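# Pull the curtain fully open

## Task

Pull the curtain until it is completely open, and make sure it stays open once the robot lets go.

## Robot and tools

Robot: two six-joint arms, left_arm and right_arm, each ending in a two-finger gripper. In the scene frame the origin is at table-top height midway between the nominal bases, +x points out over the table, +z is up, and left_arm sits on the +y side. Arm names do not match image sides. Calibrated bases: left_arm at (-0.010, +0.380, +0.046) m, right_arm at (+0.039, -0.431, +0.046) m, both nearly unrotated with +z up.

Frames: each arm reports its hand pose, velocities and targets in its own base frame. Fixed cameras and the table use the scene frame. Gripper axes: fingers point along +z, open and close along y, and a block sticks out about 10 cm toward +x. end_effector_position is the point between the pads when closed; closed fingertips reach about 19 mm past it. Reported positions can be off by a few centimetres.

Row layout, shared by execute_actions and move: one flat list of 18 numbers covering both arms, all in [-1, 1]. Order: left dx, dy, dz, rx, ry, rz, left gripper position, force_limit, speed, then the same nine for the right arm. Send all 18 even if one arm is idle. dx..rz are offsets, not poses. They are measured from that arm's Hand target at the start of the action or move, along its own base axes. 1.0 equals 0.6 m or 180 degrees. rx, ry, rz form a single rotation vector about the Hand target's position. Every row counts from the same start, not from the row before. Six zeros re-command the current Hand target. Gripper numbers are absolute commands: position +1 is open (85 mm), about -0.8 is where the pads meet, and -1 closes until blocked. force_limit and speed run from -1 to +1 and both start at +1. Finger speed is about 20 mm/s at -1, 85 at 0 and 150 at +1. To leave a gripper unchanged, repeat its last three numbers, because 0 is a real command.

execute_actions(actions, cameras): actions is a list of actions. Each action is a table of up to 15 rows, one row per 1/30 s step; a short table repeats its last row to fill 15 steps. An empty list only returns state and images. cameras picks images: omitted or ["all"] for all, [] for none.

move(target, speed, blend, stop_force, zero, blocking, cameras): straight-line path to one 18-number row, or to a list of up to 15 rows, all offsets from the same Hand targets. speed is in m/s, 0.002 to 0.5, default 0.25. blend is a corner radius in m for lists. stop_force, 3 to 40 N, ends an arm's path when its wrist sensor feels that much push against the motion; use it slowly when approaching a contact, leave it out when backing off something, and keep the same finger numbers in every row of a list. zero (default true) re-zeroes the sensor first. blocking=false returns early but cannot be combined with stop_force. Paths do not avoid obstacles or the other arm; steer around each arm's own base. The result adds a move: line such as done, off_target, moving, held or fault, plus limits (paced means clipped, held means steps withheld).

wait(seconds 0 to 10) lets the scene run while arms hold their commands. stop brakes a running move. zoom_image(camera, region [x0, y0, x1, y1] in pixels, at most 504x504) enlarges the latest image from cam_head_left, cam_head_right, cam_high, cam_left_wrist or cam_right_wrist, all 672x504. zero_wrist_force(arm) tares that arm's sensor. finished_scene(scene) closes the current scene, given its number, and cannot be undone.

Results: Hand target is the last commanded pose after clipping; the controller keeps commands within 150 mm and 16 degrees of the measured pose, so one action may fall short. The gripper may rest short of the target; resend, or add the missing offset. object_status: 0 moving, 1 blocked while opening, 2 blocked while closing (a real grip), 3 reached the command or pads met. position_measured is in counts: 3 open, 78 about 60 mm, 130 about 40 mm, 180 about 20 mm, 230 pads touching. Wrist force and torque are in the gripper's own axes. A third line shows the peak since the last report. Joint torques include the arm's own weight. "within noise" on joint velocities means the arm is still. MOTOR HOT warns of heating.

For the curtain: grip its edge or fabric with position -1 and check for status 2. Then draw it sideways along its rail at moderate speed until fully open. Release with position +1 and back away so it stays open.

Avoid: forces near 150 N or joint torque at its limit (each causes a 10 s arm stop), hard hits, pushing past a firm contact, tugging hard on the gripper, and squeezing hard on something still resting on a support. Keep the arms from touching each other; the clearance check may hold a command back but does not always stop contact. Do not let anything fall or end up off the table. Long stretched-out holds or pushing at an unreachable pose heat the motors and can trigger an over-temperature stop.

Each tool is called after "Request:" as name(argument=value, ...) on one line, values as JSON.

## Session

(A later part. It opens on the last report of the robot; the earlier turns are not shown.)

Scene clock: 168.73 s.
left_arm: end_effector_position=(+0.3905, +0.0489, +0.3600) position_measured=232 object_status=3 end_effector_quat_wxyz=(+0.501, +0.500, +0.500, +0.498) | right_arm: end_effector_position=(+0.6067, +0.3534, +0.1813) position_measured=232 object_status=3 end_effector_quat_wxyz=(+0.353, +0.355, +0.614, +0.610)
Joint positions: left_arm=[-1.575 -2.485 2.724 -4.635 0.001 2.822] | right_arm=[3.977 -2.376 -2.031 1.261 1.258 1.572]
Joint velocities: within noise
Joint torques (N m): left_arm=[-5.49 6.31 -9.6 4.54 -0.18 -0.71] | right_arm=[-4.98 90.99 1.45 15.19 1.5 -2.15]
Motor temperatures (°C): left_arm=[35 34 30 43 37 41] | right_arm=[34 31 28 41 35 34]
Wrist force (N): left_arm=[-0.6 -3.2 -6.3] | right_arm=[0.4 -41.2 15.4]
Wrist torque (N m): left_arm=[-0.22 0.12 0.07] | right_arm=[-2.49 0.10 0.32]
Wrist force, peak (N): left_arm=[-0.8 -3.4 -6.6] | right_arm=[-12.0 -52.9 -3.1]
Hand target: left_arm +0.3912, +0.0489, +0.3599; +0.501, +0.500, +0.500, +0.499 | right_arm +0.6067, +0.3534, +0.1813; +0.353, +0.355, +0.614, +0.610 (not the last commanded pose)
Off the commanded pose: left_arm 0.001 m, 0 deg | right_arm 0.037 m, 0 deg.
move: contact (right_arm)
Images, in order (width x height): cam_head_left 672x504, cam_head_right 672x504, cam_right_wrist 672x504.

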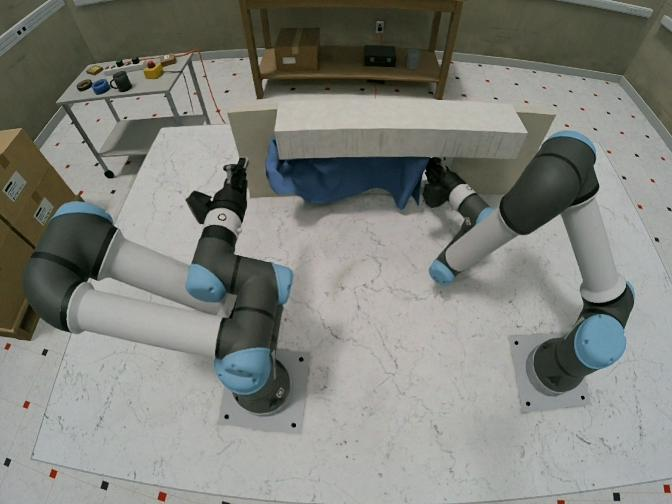

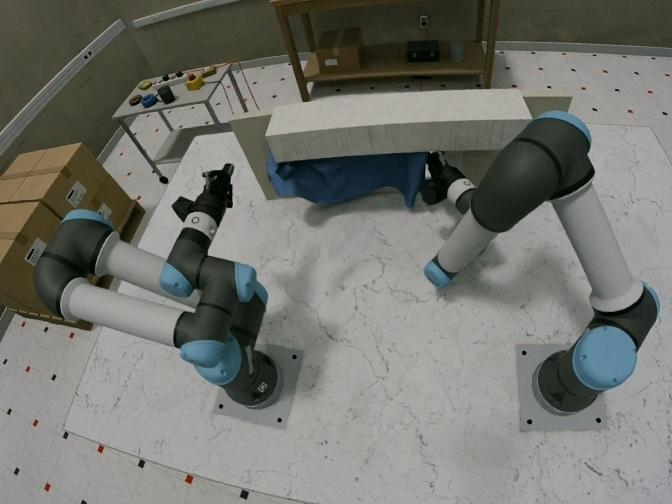

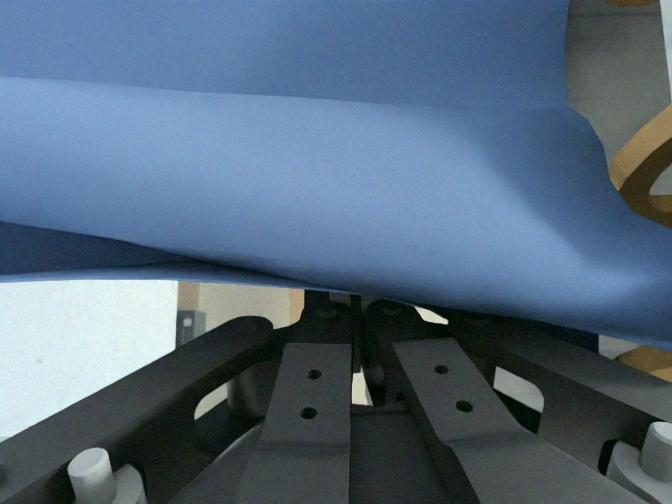

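Request:
move(target=[0,0,0,0,0,0,-1,-0.6,0,0,-0.02,-0.027,0,0,0,-1,-0.6,0], speed=0.08, cameras=["cam_right_wrist"])

Request:
move(target=[0,0,0,0,0,0,-1,-0.6,0,-0.004,0.22,0,0,0,0,-1,-0.6,0], speed=0.08, stop_force=18, cameras=["cam_head_left","cam_head_right","cam_right_wrist"])

Scene clock: 170.17 s.
left_arm: end_effector_position=(+0.3905, +0.0489, +0.3599) position_measured=232 object_status=3 end_effector_quat_wxyz=(+0.501, +0.500, +0.500, +0.498) | right_arm: end_effector_position=(+0.6067, +0.3415, +0.1651) position_measured=232 object_status=3 end_effector_quat_wxyz=(+0.353, +0.355, +0.614, +0.610)
Joint positions: left_arm=[-1.574 -2.485 2.724 -4.634 0.001 2.822] | right_arm=[3.957 -2.412 -2.039 1.305 1.277 1.572]
Joint velocities: within noise
Joint torques (N m): left_arm=[-5.48 6.76 -1.4 4.64 -1.25 0.57] | right_arm=[-8.67 22.78 -6.99 5.09 1.74 -1.64]
Motor temperatures (°C): left_arm=[35 34 30 43 37 41] | right_arm=[34 31 28 41 35 34]
Wrist force (N): left_arm=[-0.6 -3.2 -6.4] | right_arm=[1.2 -3.4 2.0]
Wrist torque (N m): left_arm=[-0.23 0.13 0.07] | right_arm=[-0.74 -0.08 -0.10]
Wrist force, peak (N): left_arm=[-0.8 -3.3 -6.6] | right_arm=[0.2 -42.8 13.9]
Hand target: left_arm +0.3912, +0.0489, +0.3599; +0.501, +0.500, +0.500, +0.499 | right_arm +0.6067, +0.3414, +0.1651; +0.353, +0.355, +0.614, +0.610
Off the commanded pose: left_arm 0.001 m, 0 deg | right_arm 0.000 m, 0 deg.
move: done
Images, in order (width x height): cam_right_wrist 672x504.

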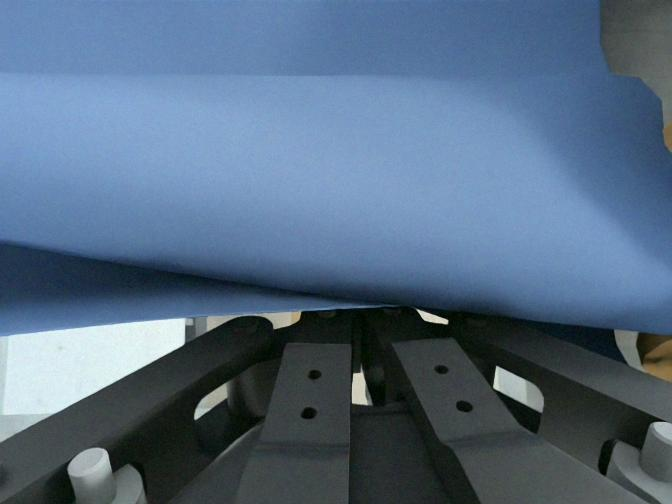

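Scene clock: 172.87 s.
left_arm: end_effector_position=(+0.3905, +0.0489, +0.3600) position_measured=232 object_status=3 end_effector_quat_wxyz=(+0.501, +0.500, +0.500, +0.498) | right_arm: end_effector_position=(+0.6043, +0.4734, +0.1651) position_measured=232 object_status=3 end_effector_quat_wxyz=(+0.353, +0.355, +0.614, +0.610)
Joint positions: left_arm=[-1.575 -2.485 2.724 -4.634 0.001 2.822] | right_arm=[4.139 -2.479 -1.809 1.141 1.095 1.573]
Joint velocities: within noise
Joint torques (N m): left_arm=[-5.87 7.23 -6.86 4.67 0.45 -0.75] | right_arm=[9.27 27.67 25.37 -0.19 -1.75 1.51]
Motor temperatures (°C): left_arm=[35 34 30 43 37 40] | right_arm=[34 31 28 41 35 34]
Wrist force (N): left_arm=[-0.7 -3.2 -6.2] | right_arm=[0.6 -3.6 1.8]
Wrist torque (N m): left_arm=[-0.23 0.14 0.07] | right_arm=[-0.79 -0.04 -0.09]
Wrist force, peak (N): left_arm=[-0.7 -3.5 -6.5] | right_arm=[2.5 -3.5 2.2]
Hand target: left_arm +0.3912, +0.0489, +0.3599; +0.501, +0.500, +0.500, +0.499 | right_arm +0.6043, +0.4734, +0.1651; +0.353, +0.355, +0.614, +0.610
Off the commanded pose: left_arm 0.001 m, 0 deg | right_arm 0.000 m, 0 deg.
move: done
Images, in order (width x height): cam_head_left 672x504, cam_head_right 672x504, cam_right_wrist 672x504.

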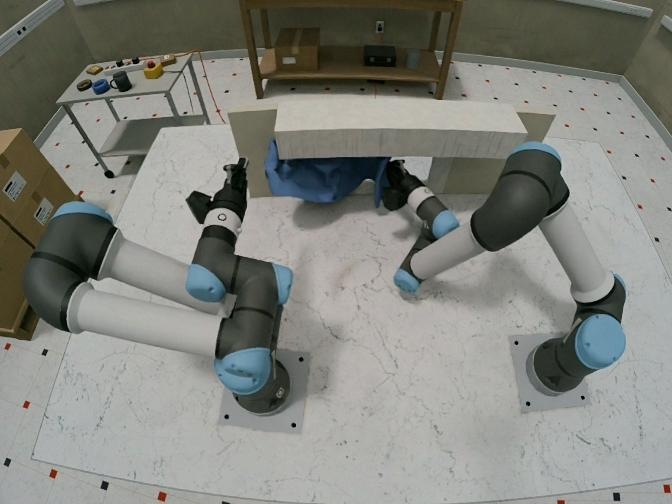

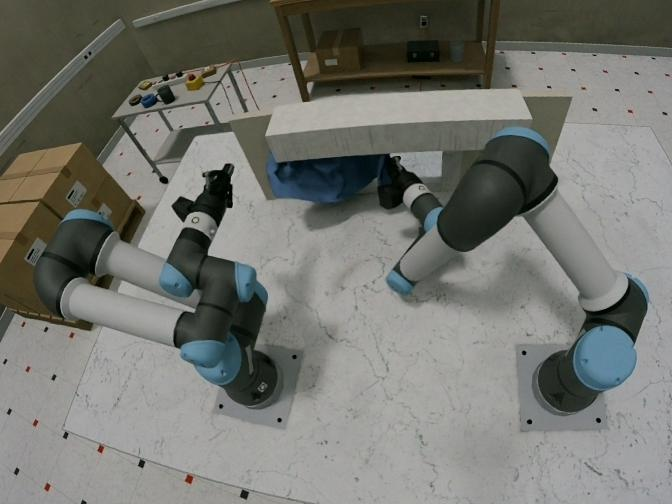

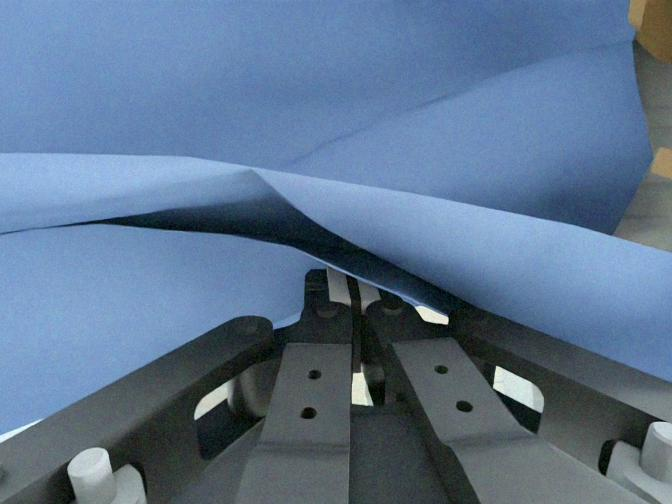

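Request:
move(target=[0,0,0,0,0,0,-1,-0.6,0,-0.004,0.22,0,0,0,0,-1,-0.6,0], speed=0.08, stop_force=18, cameras=["cam_head_left","cam_head_right","cam_right_wrist"])

Request:
zoom_image(camera="cam_head_right", region=[230, 60, 580, 280])

Scene clock: 178.13 s.
left_arm: end_effector_position=(+0.3905, +0.0489, +0.3600) position_measured=232 object_status=3 end_effector_quat_wxyz=(+0.501, +0.500, +0.500, +0.498) | right_arm: end_effector_position=(+0.6019, +0.6054, +0.1651) position_measured=232 object_status=3 end_effector_quat_wxyz=(+0.353, +0.355, +0.614, +0.610)
Joint positions: left_arm=[-1.575 -2.485 2.724 -4.633 0.001 2.821] | right_arm=[4.262 -2.595 -1.487 0.934 0.973 1.574]
Joint velocities: within noise
Joint torques (N m): left_arm=[-5.46 7.01 -4.98 4.47 -1.53 -0.57] | right_arm=[8.88 33.47 30.49 -0.56 -1.54 1.49]
Motor temperatures (°C): left_arm=[35 34 30 43 37 40] | right_arm=[34 31 28 41 35 34]
Wrist force (N): left_arm=[-0.5 -3.2 -6.4] | right_arm=[0.1 -3.6 0.1]
Wrist torque (N m): left_arm=[-0.22 0.11 0.07] | right_arm=[-0.88 0.01 -0.09]
Wrist force, peak (N): left_arm=[-0.6 -3.5 -6.6] | right_arm=[0.4 -4.0 1.7]
Hand target: left_arm +0.3912, +0.0489, +0.3599; +0.501, +0.500, +0.500, +0.499 | right_arm +0.6019, +0.6054, +0.1651; +0.353, +0.355, +0.614, +0.610
Off the commanded pose: left_arm 0.001 m, 0 deg | right_arm 0.000 m, 0 deg.
move: done
Images, in order (width x height): cam_head_left 672x504, cam_head_right 672x504, cam_right_wrist 672x504.

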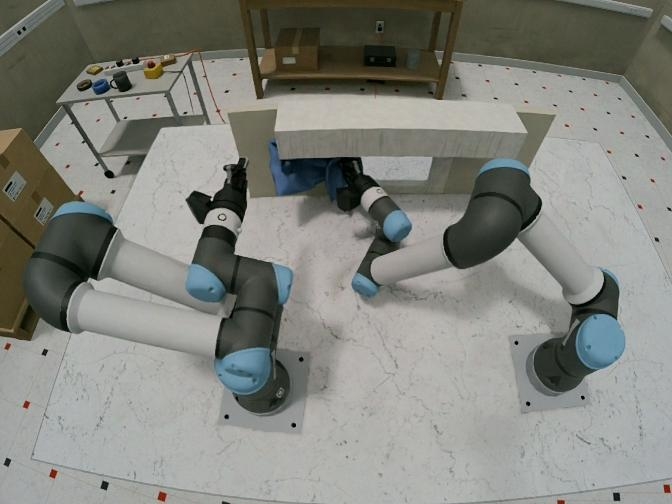

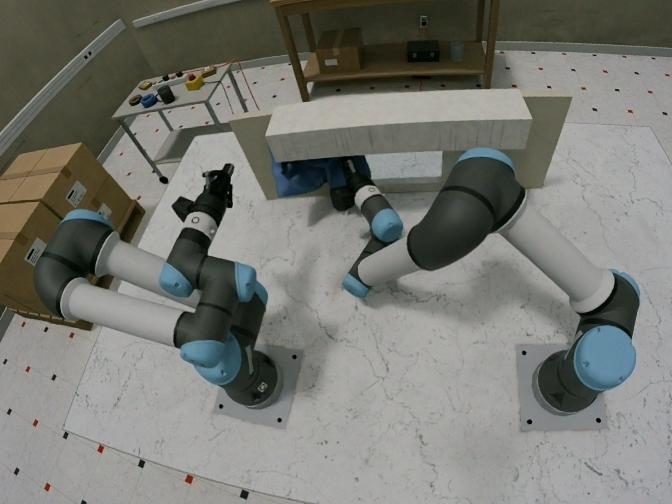

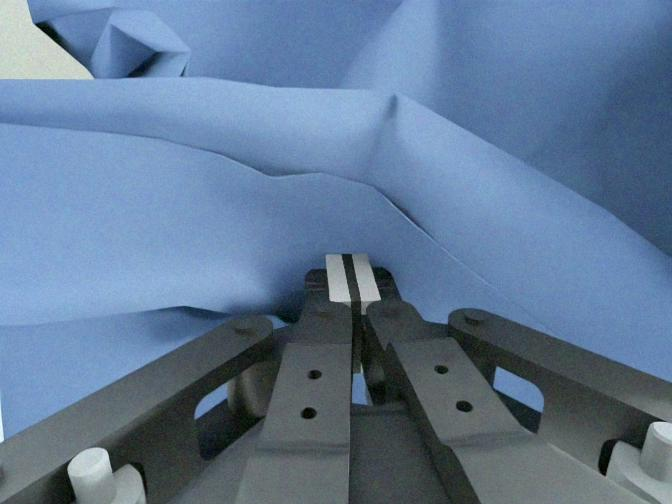

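Scaled by 1.440 from the camera's 672x504 image, which has a finer 960x720 frame.

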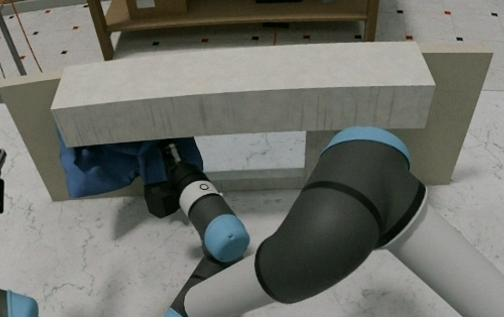

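Request:
move(target=[0,0,0,0,0,0,-1,-0.6,0,-0.006,0.22,0,0,0,0,-1,-0.6,0], speed=0.07, stop_force=22, cameras=["cam_head_left","cam_head_right","cam_right_wrist"])

Request:
zoom_image(camera="cam_head_right", region=[230, 60, 480, 240])

Scene clock: 181.37 s.
left_arm: end_effector_position=(+0.3905, +0.0489, +0.3599) position_measured=232 object_status=3 end_effector_quat_wxyz=(+0.501, +0.500, +0.500, +0.498) | right_arm: end_effector_position=(+0.5983, +0.7374, +0.1651) position_measured=232 object_status=3 end_effector_quat_wxyz=(+0.353, +0.355, +0.614, +0.610)
Joint positions: left_arm=[-1.575 -2.485 2.724 -4.633 0.001 2.82] | right_arm=[4.347 -2.78 -1.041 0.673 0.887 1.574]
Joint velocities: within noise
Joint torques (N m): left_arm=[-5.63 6.46 -1.87 4.57 0.66 -0.78] | right_arm=[5.94 39.7 35.32 -1.03 -0.99 -1.36]
Motor temperatures (°C): left_arm=[35 34 30 43 37 40] | right_arm=[34 31 28 41 35 34]
Wrist force (N): left_arm=[-0.7 -3.3 -6.5] | right_arm=[-1.5 -3.3 -8.3]
Wrist torque (N m): left_arm=[-0.24 0.13 0.07] | right_arm=[-0.82 -0.12 -0.08]
Wrist force, peak (N): left_arm=[-0.6 -3.3 -6.7] | right_arm=[-1.6 -3.3 -8.7]
Hand target: left_arm +0.3912, +0.0489, +0.3599; +0.501, +0.500, +0.500, +0.499 | right_arm +0.5983, +0.7374, +0.1651; +0.353, +0.355, +0.614, +0.610
Off the commanded pose: left_arm 0.001 m, 0 deg | right_arm 0.000 m, 0 deg.
move: done
Images, in order (width x height): cam_head_left 672x504, cam_head_right 672x504, cam_right_wrist 672x504.

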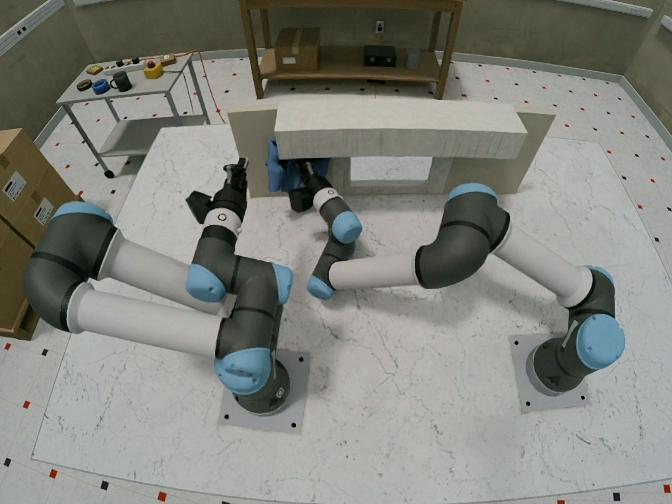

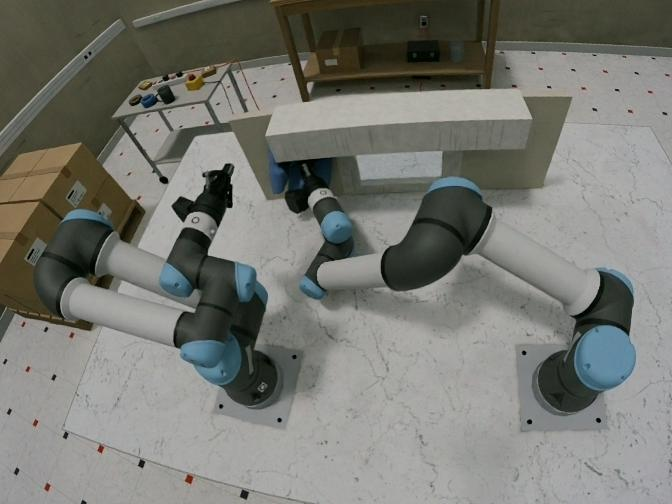

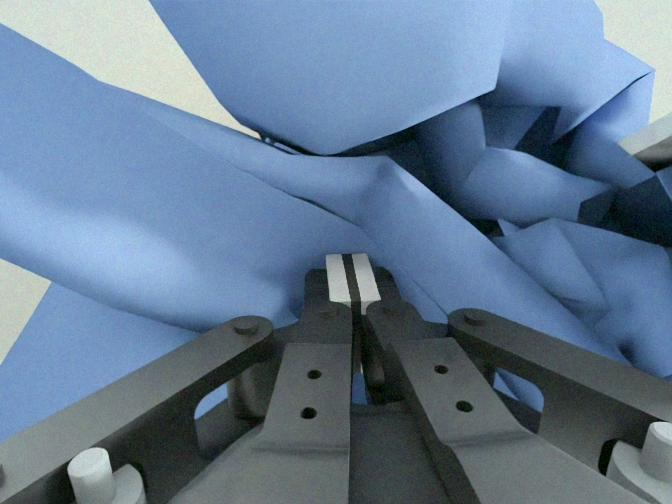

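Scaled by 2.016 from the camera's 672x504 image, which has a finer 960x720 frame.

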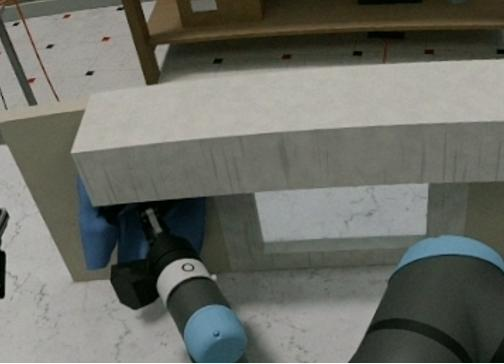

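Request:
move(target=[0,0,0,0,0,0,-1,-0.6,0,-0.004,0.075,0,0,0,0,-1,-0.6,0], speed=0.05, stop_force=22, cameras=["cam_head_right","cam_right_wrist"])

Request:
zoom_image(camera="cam_head_right", region=[230, 60, 480, 240])

Scene clock: 183.63 s.
left_arm: end_effector_position=(+0.3905, +0.0489, +0.3599) position_measured=232 object_status=3 end_effector_quat_wxyz=(+0.501, +0.500, +0.500, +0.498) | right_arm: end_effector_position=(+0.5958, +0.7825, +0.1651) position_measured=232 object_status=3 end_effector_quat_wxyz=(+0.353, +0.355, +0.614, +0.610)
Joint positions: left_arm=[-1.575 -2.485 2.724 -4.633 0.001 2.82] | right_arm=[4.372 -2.87 -0.837 0.558 0.862 1.574]
Joint velocities: within noise
Joint torques (N m): left_arm=[-5.72 6.66 -8.28 4.63 -3.6 -0.35] | right_arm=[4.81 41.22 36.1 -1.19 -0.26 -1.3]
Motor temperatures (°C): left_arm=[35 34 30 43 37 40] | right_arm=[34 31 28 41 35 34]
Wrist force (N): left_arm=[-0.9 -3.4 -6.5] | right_arm=[-3.2 -2.8 -11.5]
Wrist torque (N m): left_arm=[-0.25 0.18 0.06] | right_arm=[-0.84 -0.13 -0.07]
Wrist force, peak (N): left_arm=[-0.6 -3.6 -6.6] | right_arm=[-5.1 -2.7 -13.9]
Hand target: left_arm +0.3912, +0.0489, +0.3599; +0.501, +0.500, +0.500, +0.499 | right_arm +0.5959, +0.7824, +0.1651; +0.353, +0.355, +0.614, +0.610
Off the commanded pose: left_arm 0.001 m, 0 deg | right_arm 0.000 m, 0 deg.
move: done
Images, in order (width x height): cam_head_right 672x504, cam_right_wrist 672x504.

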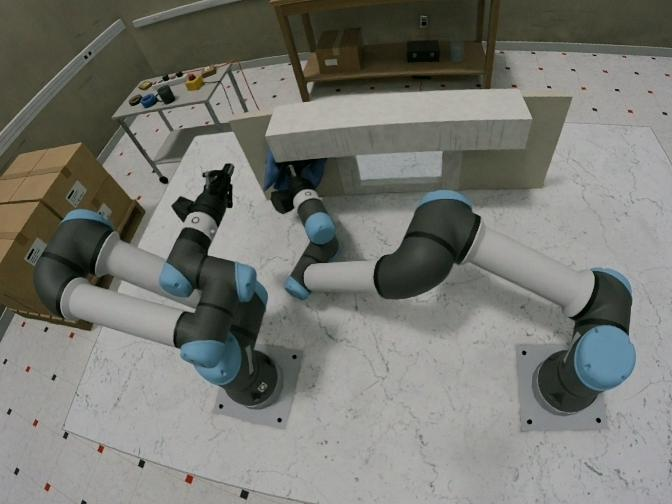

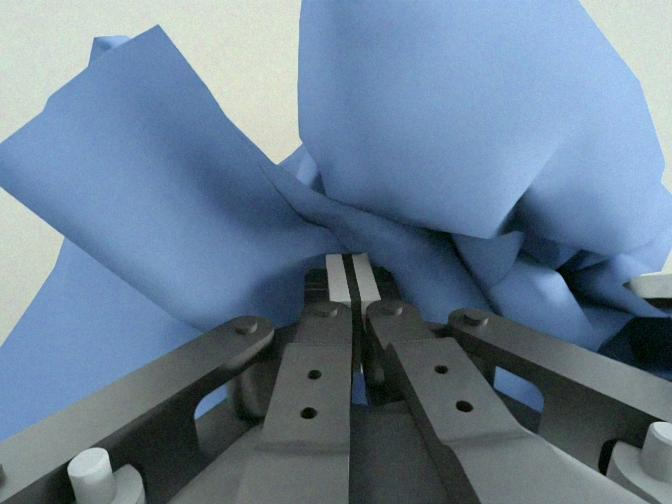

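Scaled by 2.016 from the camera's 672x504 image, which has a finer 960x720 frame.

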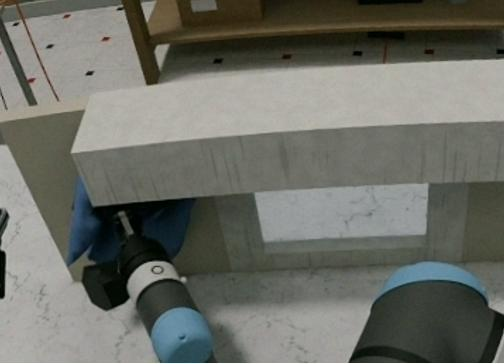

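Request:
move(target=[[0,0,0,0,0,0,-1,-0.6,0,-0.02,-0.05,0,0,0,0,-1,-0.6,0],[0,0,0,0,0,0,-1,-0.6,0,-0.32,-0.27,0,0,0,0,-1,-0.6,0]], speed=0.08, blend=[0.01,0])

Request:
zoom_image(camera="cam_head_right", region=[230, 60, 480, 240])

Scene clock: 188.23 s.
left_arm: end_effector_position=(+0.3905, +0.0489, +0.3599) position_measured=232 object_status=3 end_effector_quat_wxyz=(+0.501, +0.500, +0.500, +0.498) | right_arm: end_effector_position=(+0.4039, +0.6205, +0.1651) position_measured=232 object_status=3 end_effector_quat_wxyz=(+0.353, +0.355, +0.614, +0.610)
Joint positions: left_arm=[-1.575 -2.485 2.725 -4.632 0.001 2.819] | right_arm=[4.617 -2.489 -1.778 1.117 0.618 1.577]
Joint velocities: within noise
Joint torques (N m): left_arm=[-5.08 7.99 -1.41 4.7 0.51 -0.45] | right_arm=[8.27 67.88 -3.41 4.08 -1.78 1.62]
Motor temperatures (°C): left_arm=[35 34 30 43 37 40] | right_arm=[34 31 28 41 35 34]
Wrist force (N): left_arm=[-0.6 -3.3 -6.4] | right_arm=[0.8 -3.5 2.1]
Wrist torque (N m): left_arm=[-0.24 0.13 0.07] | right_arm=[-0.77 0.00 -0.09]
Wrist force, peak (N): left_arm=[-0.7 -3.3 -6.6] | right_arm=[-3.3 -2.8 -11.8]
Hand target: left_arm +0.3912, +0.0489, +0.3599; +0.501, +0.500, +0.500, +0.499 | right_arm +0.4039, +0.6204, +0.1651; +0.353, +0.355, +0.614, +0.610
Off the commanded pose: left_arm 0.001 m, 0 deg | right_arm 0.000 m, 0 deg.
move: done; blend cut to 0 m at target 1

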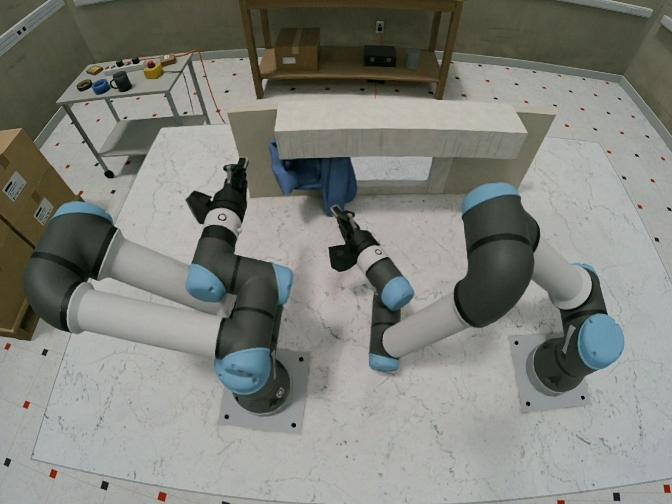

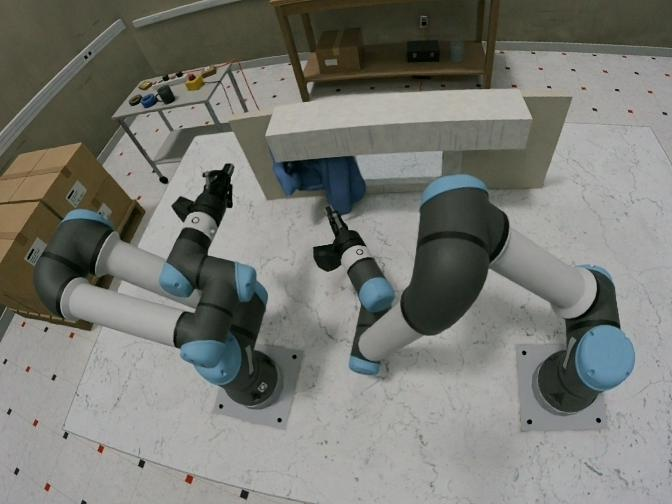

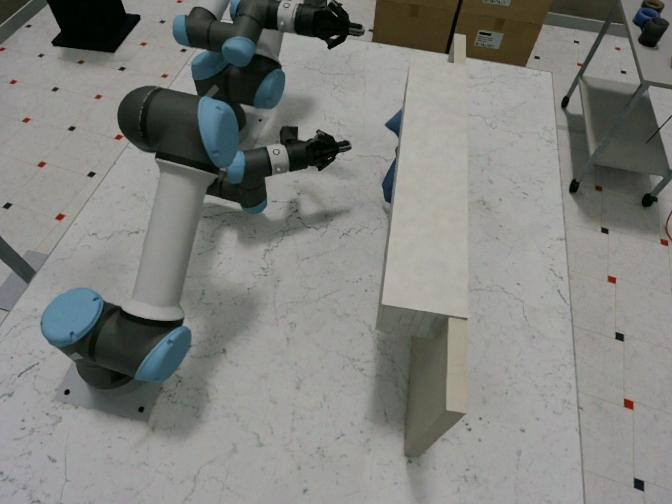

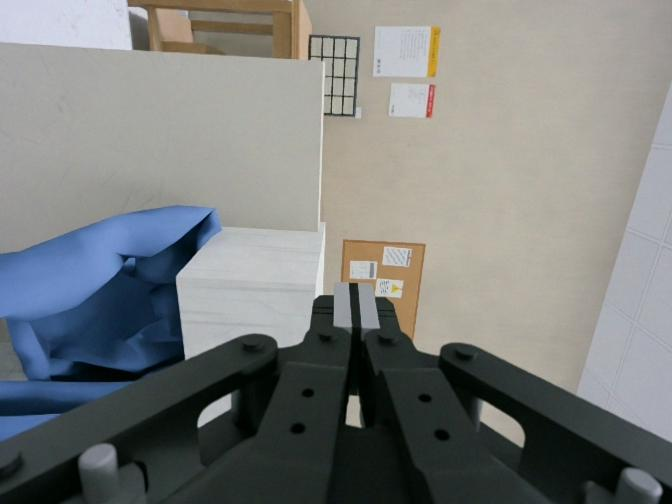

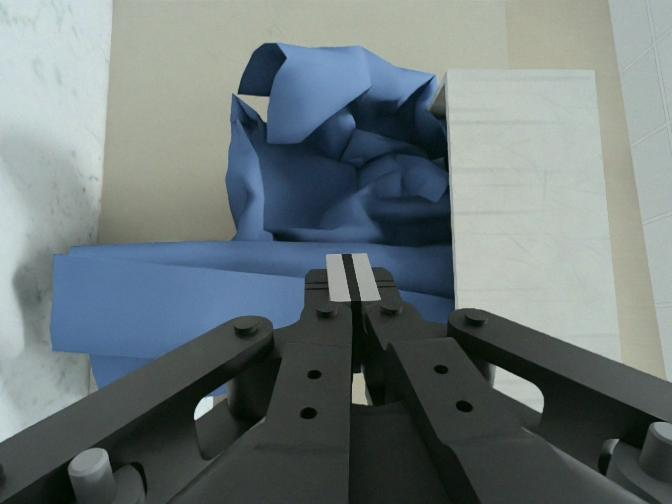

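Scaled by 2.016 from the camera's 672x504 image, which has a finer 960x720 frame.

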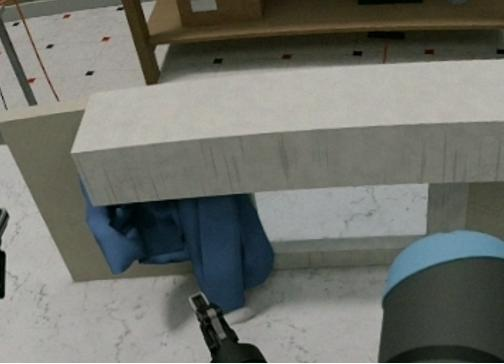

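Request:
move(target=[0,0,0,0,0,0,-1,-0.6,0,-0.05,-0.35,0,0,0,0,-1,-0.6,0], speed=0.15, cameras=["cam_head_left","cam_head_right","cam_right_wrist"])

Request:
zoom_image(camera="cam_head_right", region=[230, 60, 480, 240])

Request:
zoom_image(camera="cam_right_wrist", region=[0, 0, 504, 340])

Scene clock: 190.63 s.
left_arm: end_effector_position=(+0.3905, +0.0489, +0.3599) position_measured=232 object_status=3 end_effector_quat_wxyz=(+0.501, +0.500, +0.500, +0.498) | right_arm: end_effector_position=(+0.3739, +0.4105, +0.1651) position_measured=232 object_status=3 end_effector_quat_wxyz=(+0.353, +0.355, +0.614, +0.610)
Joint positions: left_arm=[-1.575 -2.485 2.725 -4.631 0.001 2.818] | right_arm=[4.65 -2.371 -2.379 1.599 0.584 1.578]
Joint velocities: within noise
Joint torques (N m): left_arm=[-6.11 7.28 -7.05 4.72 -4.21 -0.67] | right_arm=[8.92 16.13 -12.04 3.63 -1.9 -1.31]
Motor temperatures (°C): left_arm=[35 34 30 43 37 40] | right_arm=[34 31 28 41 35 34]
Wrist force (N): left_arm=[-0.7 -3.2 -6.3] | right_arm=[1.2 -3.5 1.9]
Wrist torque (N m): left_arm=[-0.23 0.14 0.07] | right_arm=[-0.76 -0.07 -0.07]
Wrist force, peak (N): left_arm=[-0.7 -3.4 -6.6] | right_arm=[1.7 -3.6 2.9]
Hand target: left_arm +0.3912, +0.0489, +0.3599; +0.501, +0.500, +0.500, +0.499 | right_arm +0.3739, +0.4104, +0.1651; +0.353, +0.355, +0.614, +0.610
Off the commanded pose: left_arm 0.001 m, 0 deg | right_arm 0.000 m, 0 deg.
move: done
Images, in order (width x height): cam_head_left 672x504, cam_head_right 672x504, cam_right_wrist 672x504.

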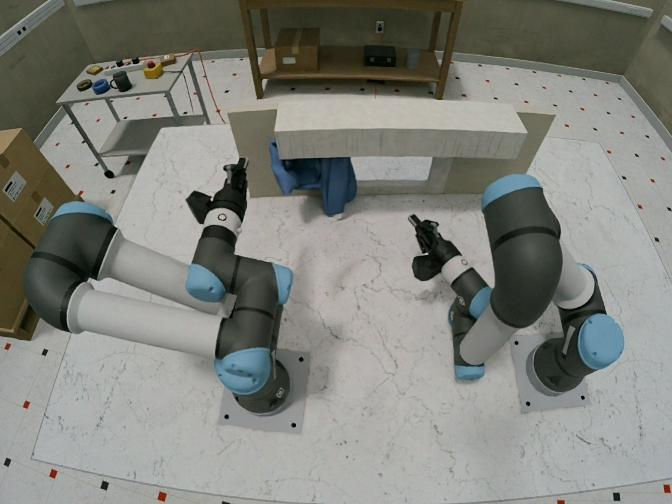

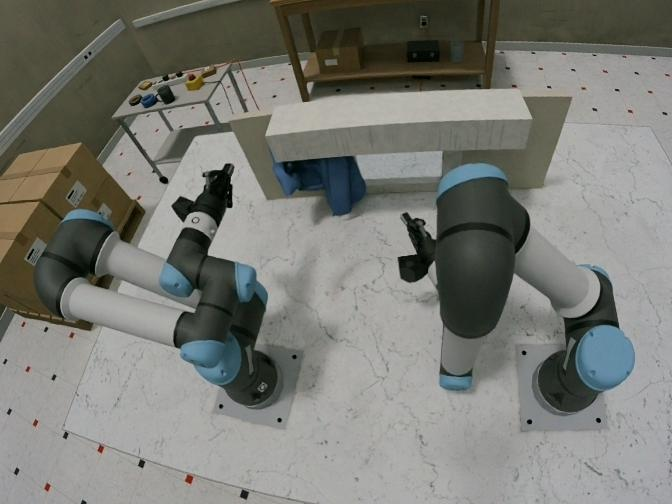

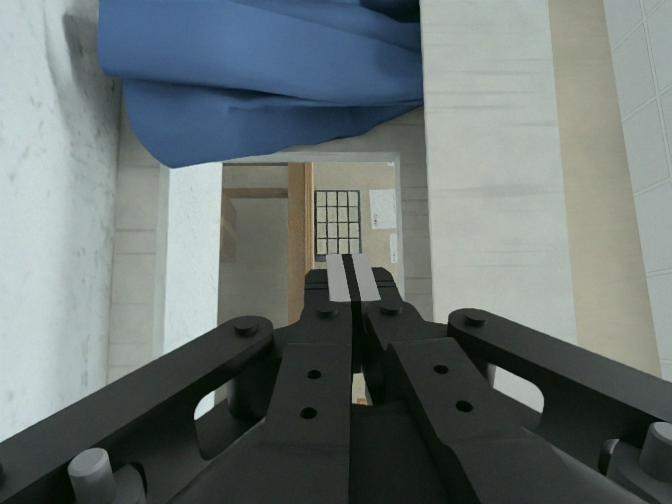

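Scaled by 2.016 from the camera's 672x504 image, which has a finer 960x720 frame.

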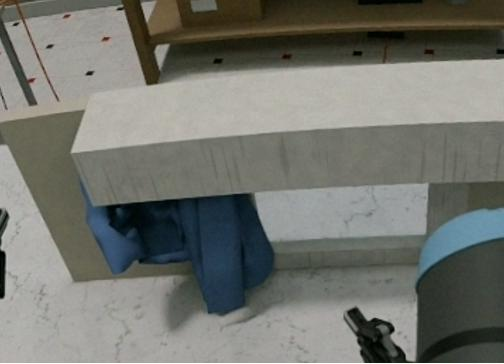

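Scaled by 1.000.

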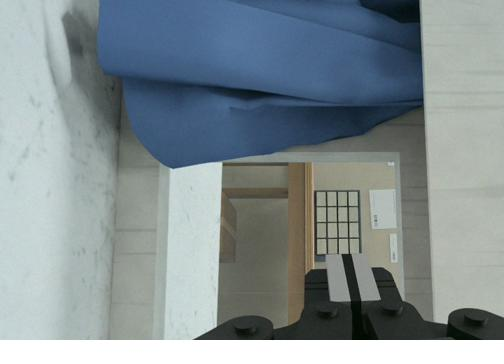

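Request:
move(target=[[0,0,0,0,0,0,-1,-0.6,0,0.28,0.06,0,0,0,-0.1667,-1,-0.6,0],[0,0,0,0,0,0,-1,-0.6,0,0.365,0.1,0.01,0,0,-0.1667,-1,-0.6,0]], speed=0.15, cameras=["cam_head_left","cam_right_wrist"])

Scene clock: 194.70 s.
left_arm: end_effector_position=(+0.3905, +0.0489, +0.3599) position_measured=232 object_status=3 end_effector_quat_wxyz=(+0.501, +0.500, +0.500, +0.498) | right_arm: end_effector_position=(+0.5928, +0.4704, +0.1711) position_measured=232 object_status=3 end_effector_quat_wxyz=(+0.499, +0.502, +0.501, +0.498)
Joint positions: left_arm=[-1.575 -2.485 2.725 -4.631 0.001 2.818] | right_arm=[4.325 -2.54 -1.604 0.989 0.385 1.582]
Joint velocities: within noise
Joint torques (N m): left_arm=[-5.45 6.76 -2.06 4.48 0.61 0.18] | right_arm=[-8.31 30.02 27.01 -1.14 1.39 1.65]
Motor temperatures (°C): left_arm=[35 34 30 43 37 40] | right_arm=[34 31 28 41 35 34]
Wrist force (N): left_arm=[-0.5 -3.5 -6.4] | right_arm=[0.8 -3.7 2.1]
Wrist torque (N m): left_arm=[-0.26 0.11 0.06] | right_arm=[-0.82 0.00 -0.09]
Wrist force, peak (N): left_arm=[-0.7 -3.4 -6.6] | right_arm=[3.1 -3.6 1.8]
Hand target: left_arm +0.3912, +0.0489, +0.3599; +0.501, +0.500, +0.500, +0.499 | right_arm +0.5929, +0.4704, +0.1711; +0.499, +0.502, +0.501, +0.498
Off the commanded pose: left_arm 0.001 m, 0 deg | right_arm 0.000 m, 0 deg.
move: done
Images, in order (width x height): cam_head_left 672x504, cam_right_wrist 672x504.

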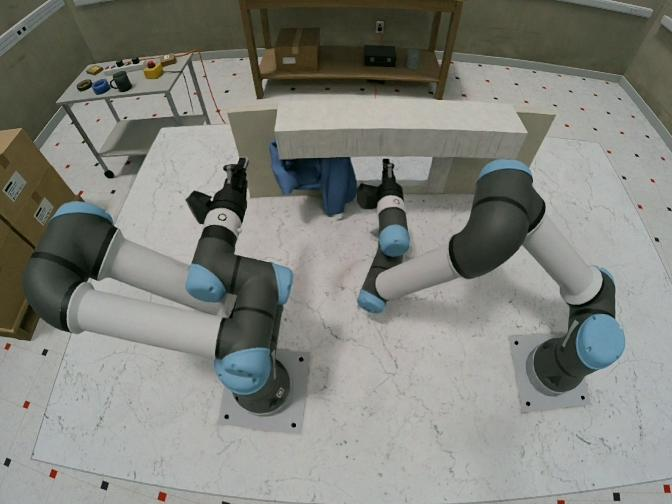

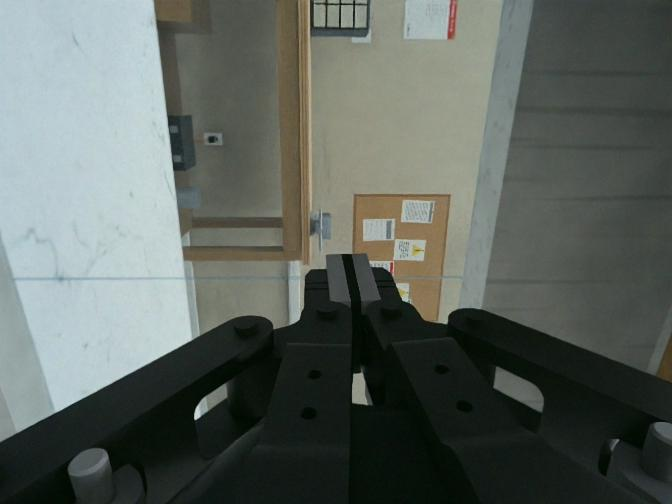

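Request:
move(target=[0,0,0,0,0,0,-1,-0.6,0,-0.008,0.46,-0.003,0,0,0,-1,-0.6,0], speed=0.09, stop_force=22, cameras=["cam_head_left","cam_head_right","cam_right_wrist"])

Request:
zoom_image(camera="cam_head_right", region=[230, 60, 480, 240])

Scene clock: 198.93 s.
left_arm: end_effector_position=(+0.3905, +0.0489, +0.3599) position_measured=232 object_status=3 end_effector_quat_wxyz=(+0.501, +0.500, +0.500, +0.498) | right_arm: end_effector_position=(+0.5874, +0.7196, +0.1687) position_measured=232 object_status=3 end_effector_quat_wxyz=(+0.497, +0.501, +0.504, +0.498)
Joint positions: left_arm=[-1.575 -2.485 2.725 -4.63 0.001 2.817] | right_arm=[4.451 -2.969 -0.602 0.388 0.267 1.609]
Joint velocities: within noise
Joint torques (N m): left_arm=[-5.78 7.05 -0.91 4.47 0.83 -0.62] | right_arm=[-5.53 91.58 3.18 2.81 2.37 1.64]
Motor temperatures (°C): left_arm=[35 34 30 43 37 40] | right_arm=[34 31 28 41 35 34]
Wrist force (N): left_arm=[-0.9 -3.3 -6.2] | right_arm=[-2.3 -4.3 0.9]
Wrist torque (N m): left_arm=[-0.24 0.17 0.07] | right_arm=[-0.85 -0.03 -0.04]
Wrist force, peak (N): left_arm=[-0.9 -3.3 -6.6] | right_arm=[-3.0 -9.9 0.9]
Hand target: left_arm +0.3912, +0.0489, +0.3599; +0.501, +0.500, +0.500, +0.499 | right_arm +0.5874, +0.7196, +0.1687; +0.497, +0.501, +0.504, +0.498 (not the last commanded pose)
Off the commanded pose: left_arm 0.001 m, 0 deg | right_arm 0.027 m, 1 deg.
move: held (right_arm; a check stopped the path); limits=held
pose unreachable (right arm): on one or more control steps of this call, first in action 0 (counted from 0), this arm could not follow its commanded pose, so it was not sent that pose on those steps. It may still have moved: this result reports where it is.
cause: moving toward the commanded pose would bring a part of the arm too close to another arm (a part of this arm just beyond joint 3 (elbow) and a part of the left arm just beyond its joint 2 (shoulder lift), along the way the arms are being sent, or toward where that arm still pushes).
Images, in order (width x height): cam_head_left 672x504, cam_head_right 672x504, cam_right_wrist 672x504.

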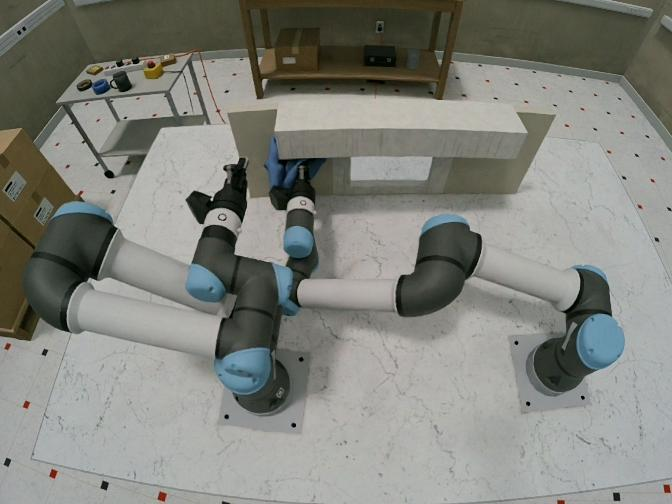

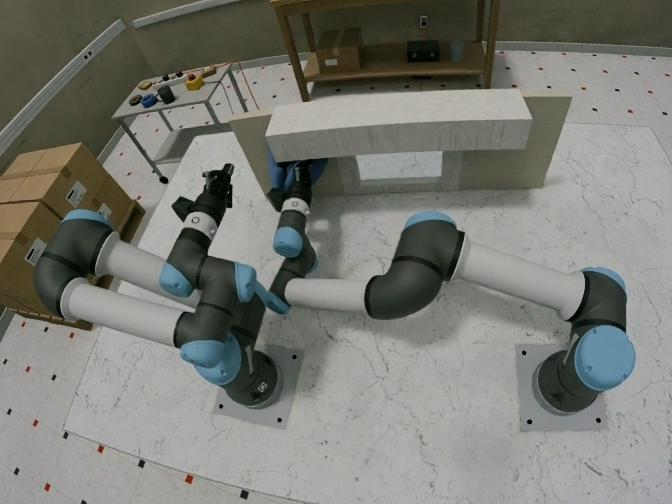

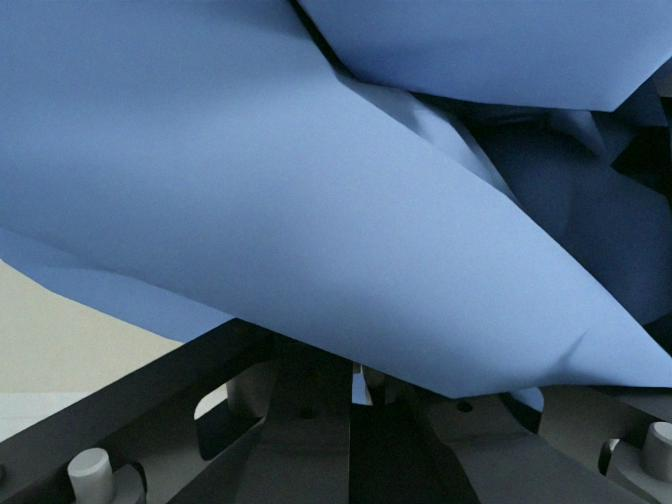

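Scaled by 2.016 from the camera's 672x504 image, which has a finer 960x720 frame.

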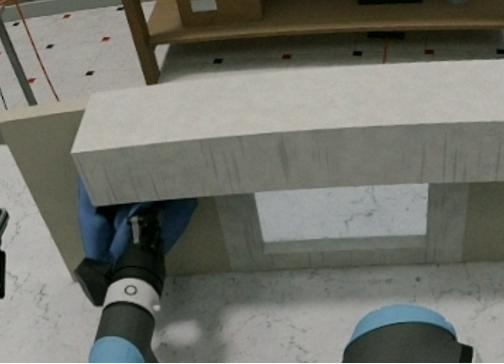

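Request:
move(target=[0,0,0,0,0,0,-1,-0.6,0,-0.25,-0.01,0,0,0,0,-1,-0.6,0], speed=0.08, cameras=["cam_head_left","cam_head_right","cam_right_wrist"])

Request:
zoom_image(camera="cam_head_right", region=[230, 60, 480, 240])

Scene clock: 201.07 s.
left_arm: end_effector_position=(+0.3905, +0.0489, +0.3599) position_measured=232 object_status=3 end_effector_quat_wxyz=(+0.501, +0.500, +0.500, +0.498) | right_arm: end_effector_position=(+0.4916, +0.7161, +0.1688) position_measured=232 object_status=3 end_effector_quat_wxyz=(+0.497, +0.501, +0.504, +0.498)
Joint positions: left_arm=[-1.574 -2.485 2.725 -4.63 0.001 2.816] | right_arm=[4.573 -2.843 -0.882 0.514 0.144 1.637]
Joint velocities: within noise
Joint torques (N m): left_arm=[-5.78 5.46 -2.06 4.48 -5.31 0.09] | right_arm=[-5.7 41.49 34.25 -1.17 0.67 -1.28]
Motor temperatures (°C): left_arm=[35 34 30 43 37 40] | right_arm=[34 31 28 41 35 34]
Wrist force (N): left_arm=[-0.8 -3.2 -6.3] | right_arm=[0.7 -3.8 2.3]
Wrist torque (N m): left_arm=[-0.22 0.15 0.07] | right_arm=[-0.80 0.00 -0.05]
Wrist force, peak (N): left_arm=[-0.8 -3.4 -6.5] | right_arm=[-2.6 -4.5 3.8]
Hand target: left_arm +0.3910, +0.0489, +0.3599; +0.501, +0.500, +0.500, +0.499 | right_arm +0.4916, +0.7161, +0.1688; +0.497, +0.501, +0.504, +0.498 (not the last commanded pose)
Off the commanded pose: left_arm 0.001 m, 0 deg | right_arm 0.054 m, 0 deg.
move: held (right_arm; a check stopped the path); limits=held
pose unreachable (right arm): on one or more control steps of this call, first in action 0 (counted from 0), this arm could not follow its commanded pose, so it was not sent that pose on those steps. It may still have moved: this result reports where it is.
cause: moving toward the commanded pose would bring a part of the arm too close to another arm (a part of this arm just beyond joint 5 (wrist 2) and a part of the left arm just beyond its joint 2 (shoulder lift), along the way the arms are being sent, or toward where that arm still pushes).
Images, in order (width x height): cam_head_left 672x504, cam_head_right 672x504, cam_right_wrist 672x504.

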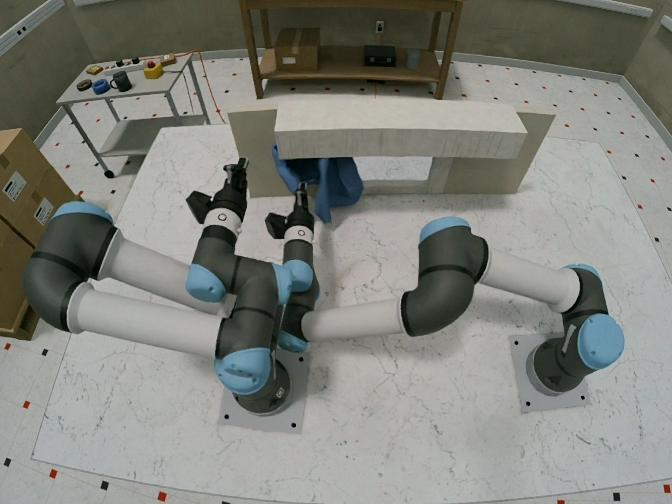

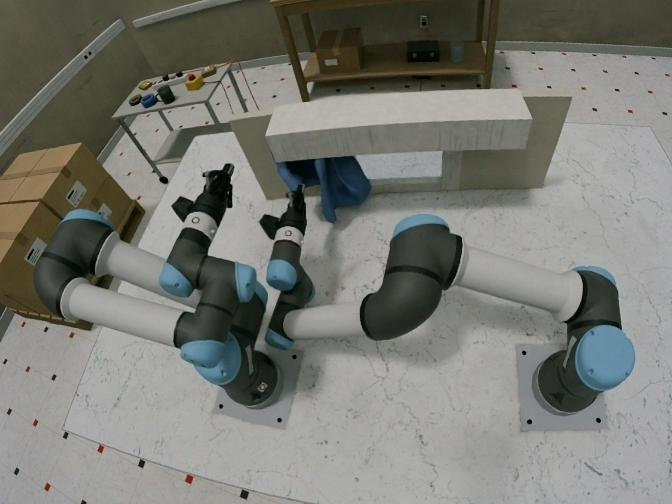

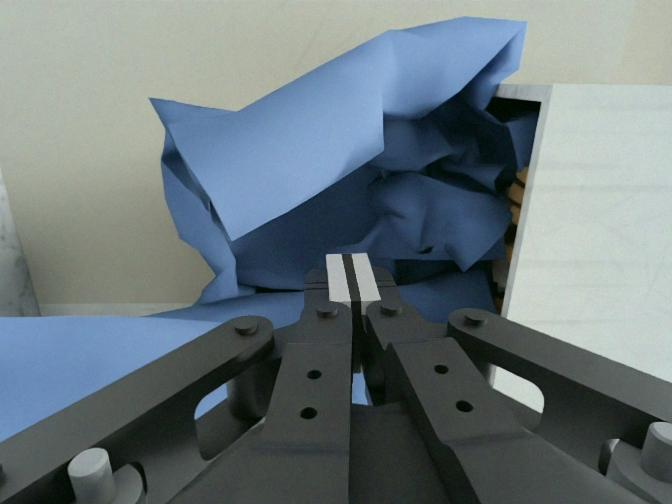

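Scaled by 2.016 from the camera's 672x504 image, which has a finer 960x720 frame.

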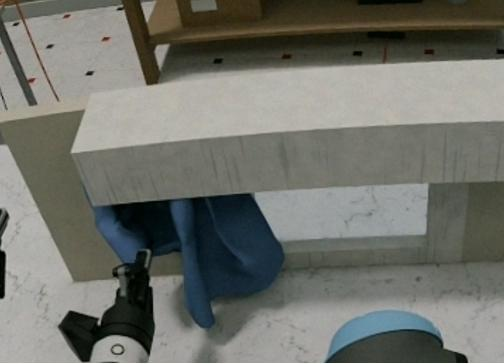

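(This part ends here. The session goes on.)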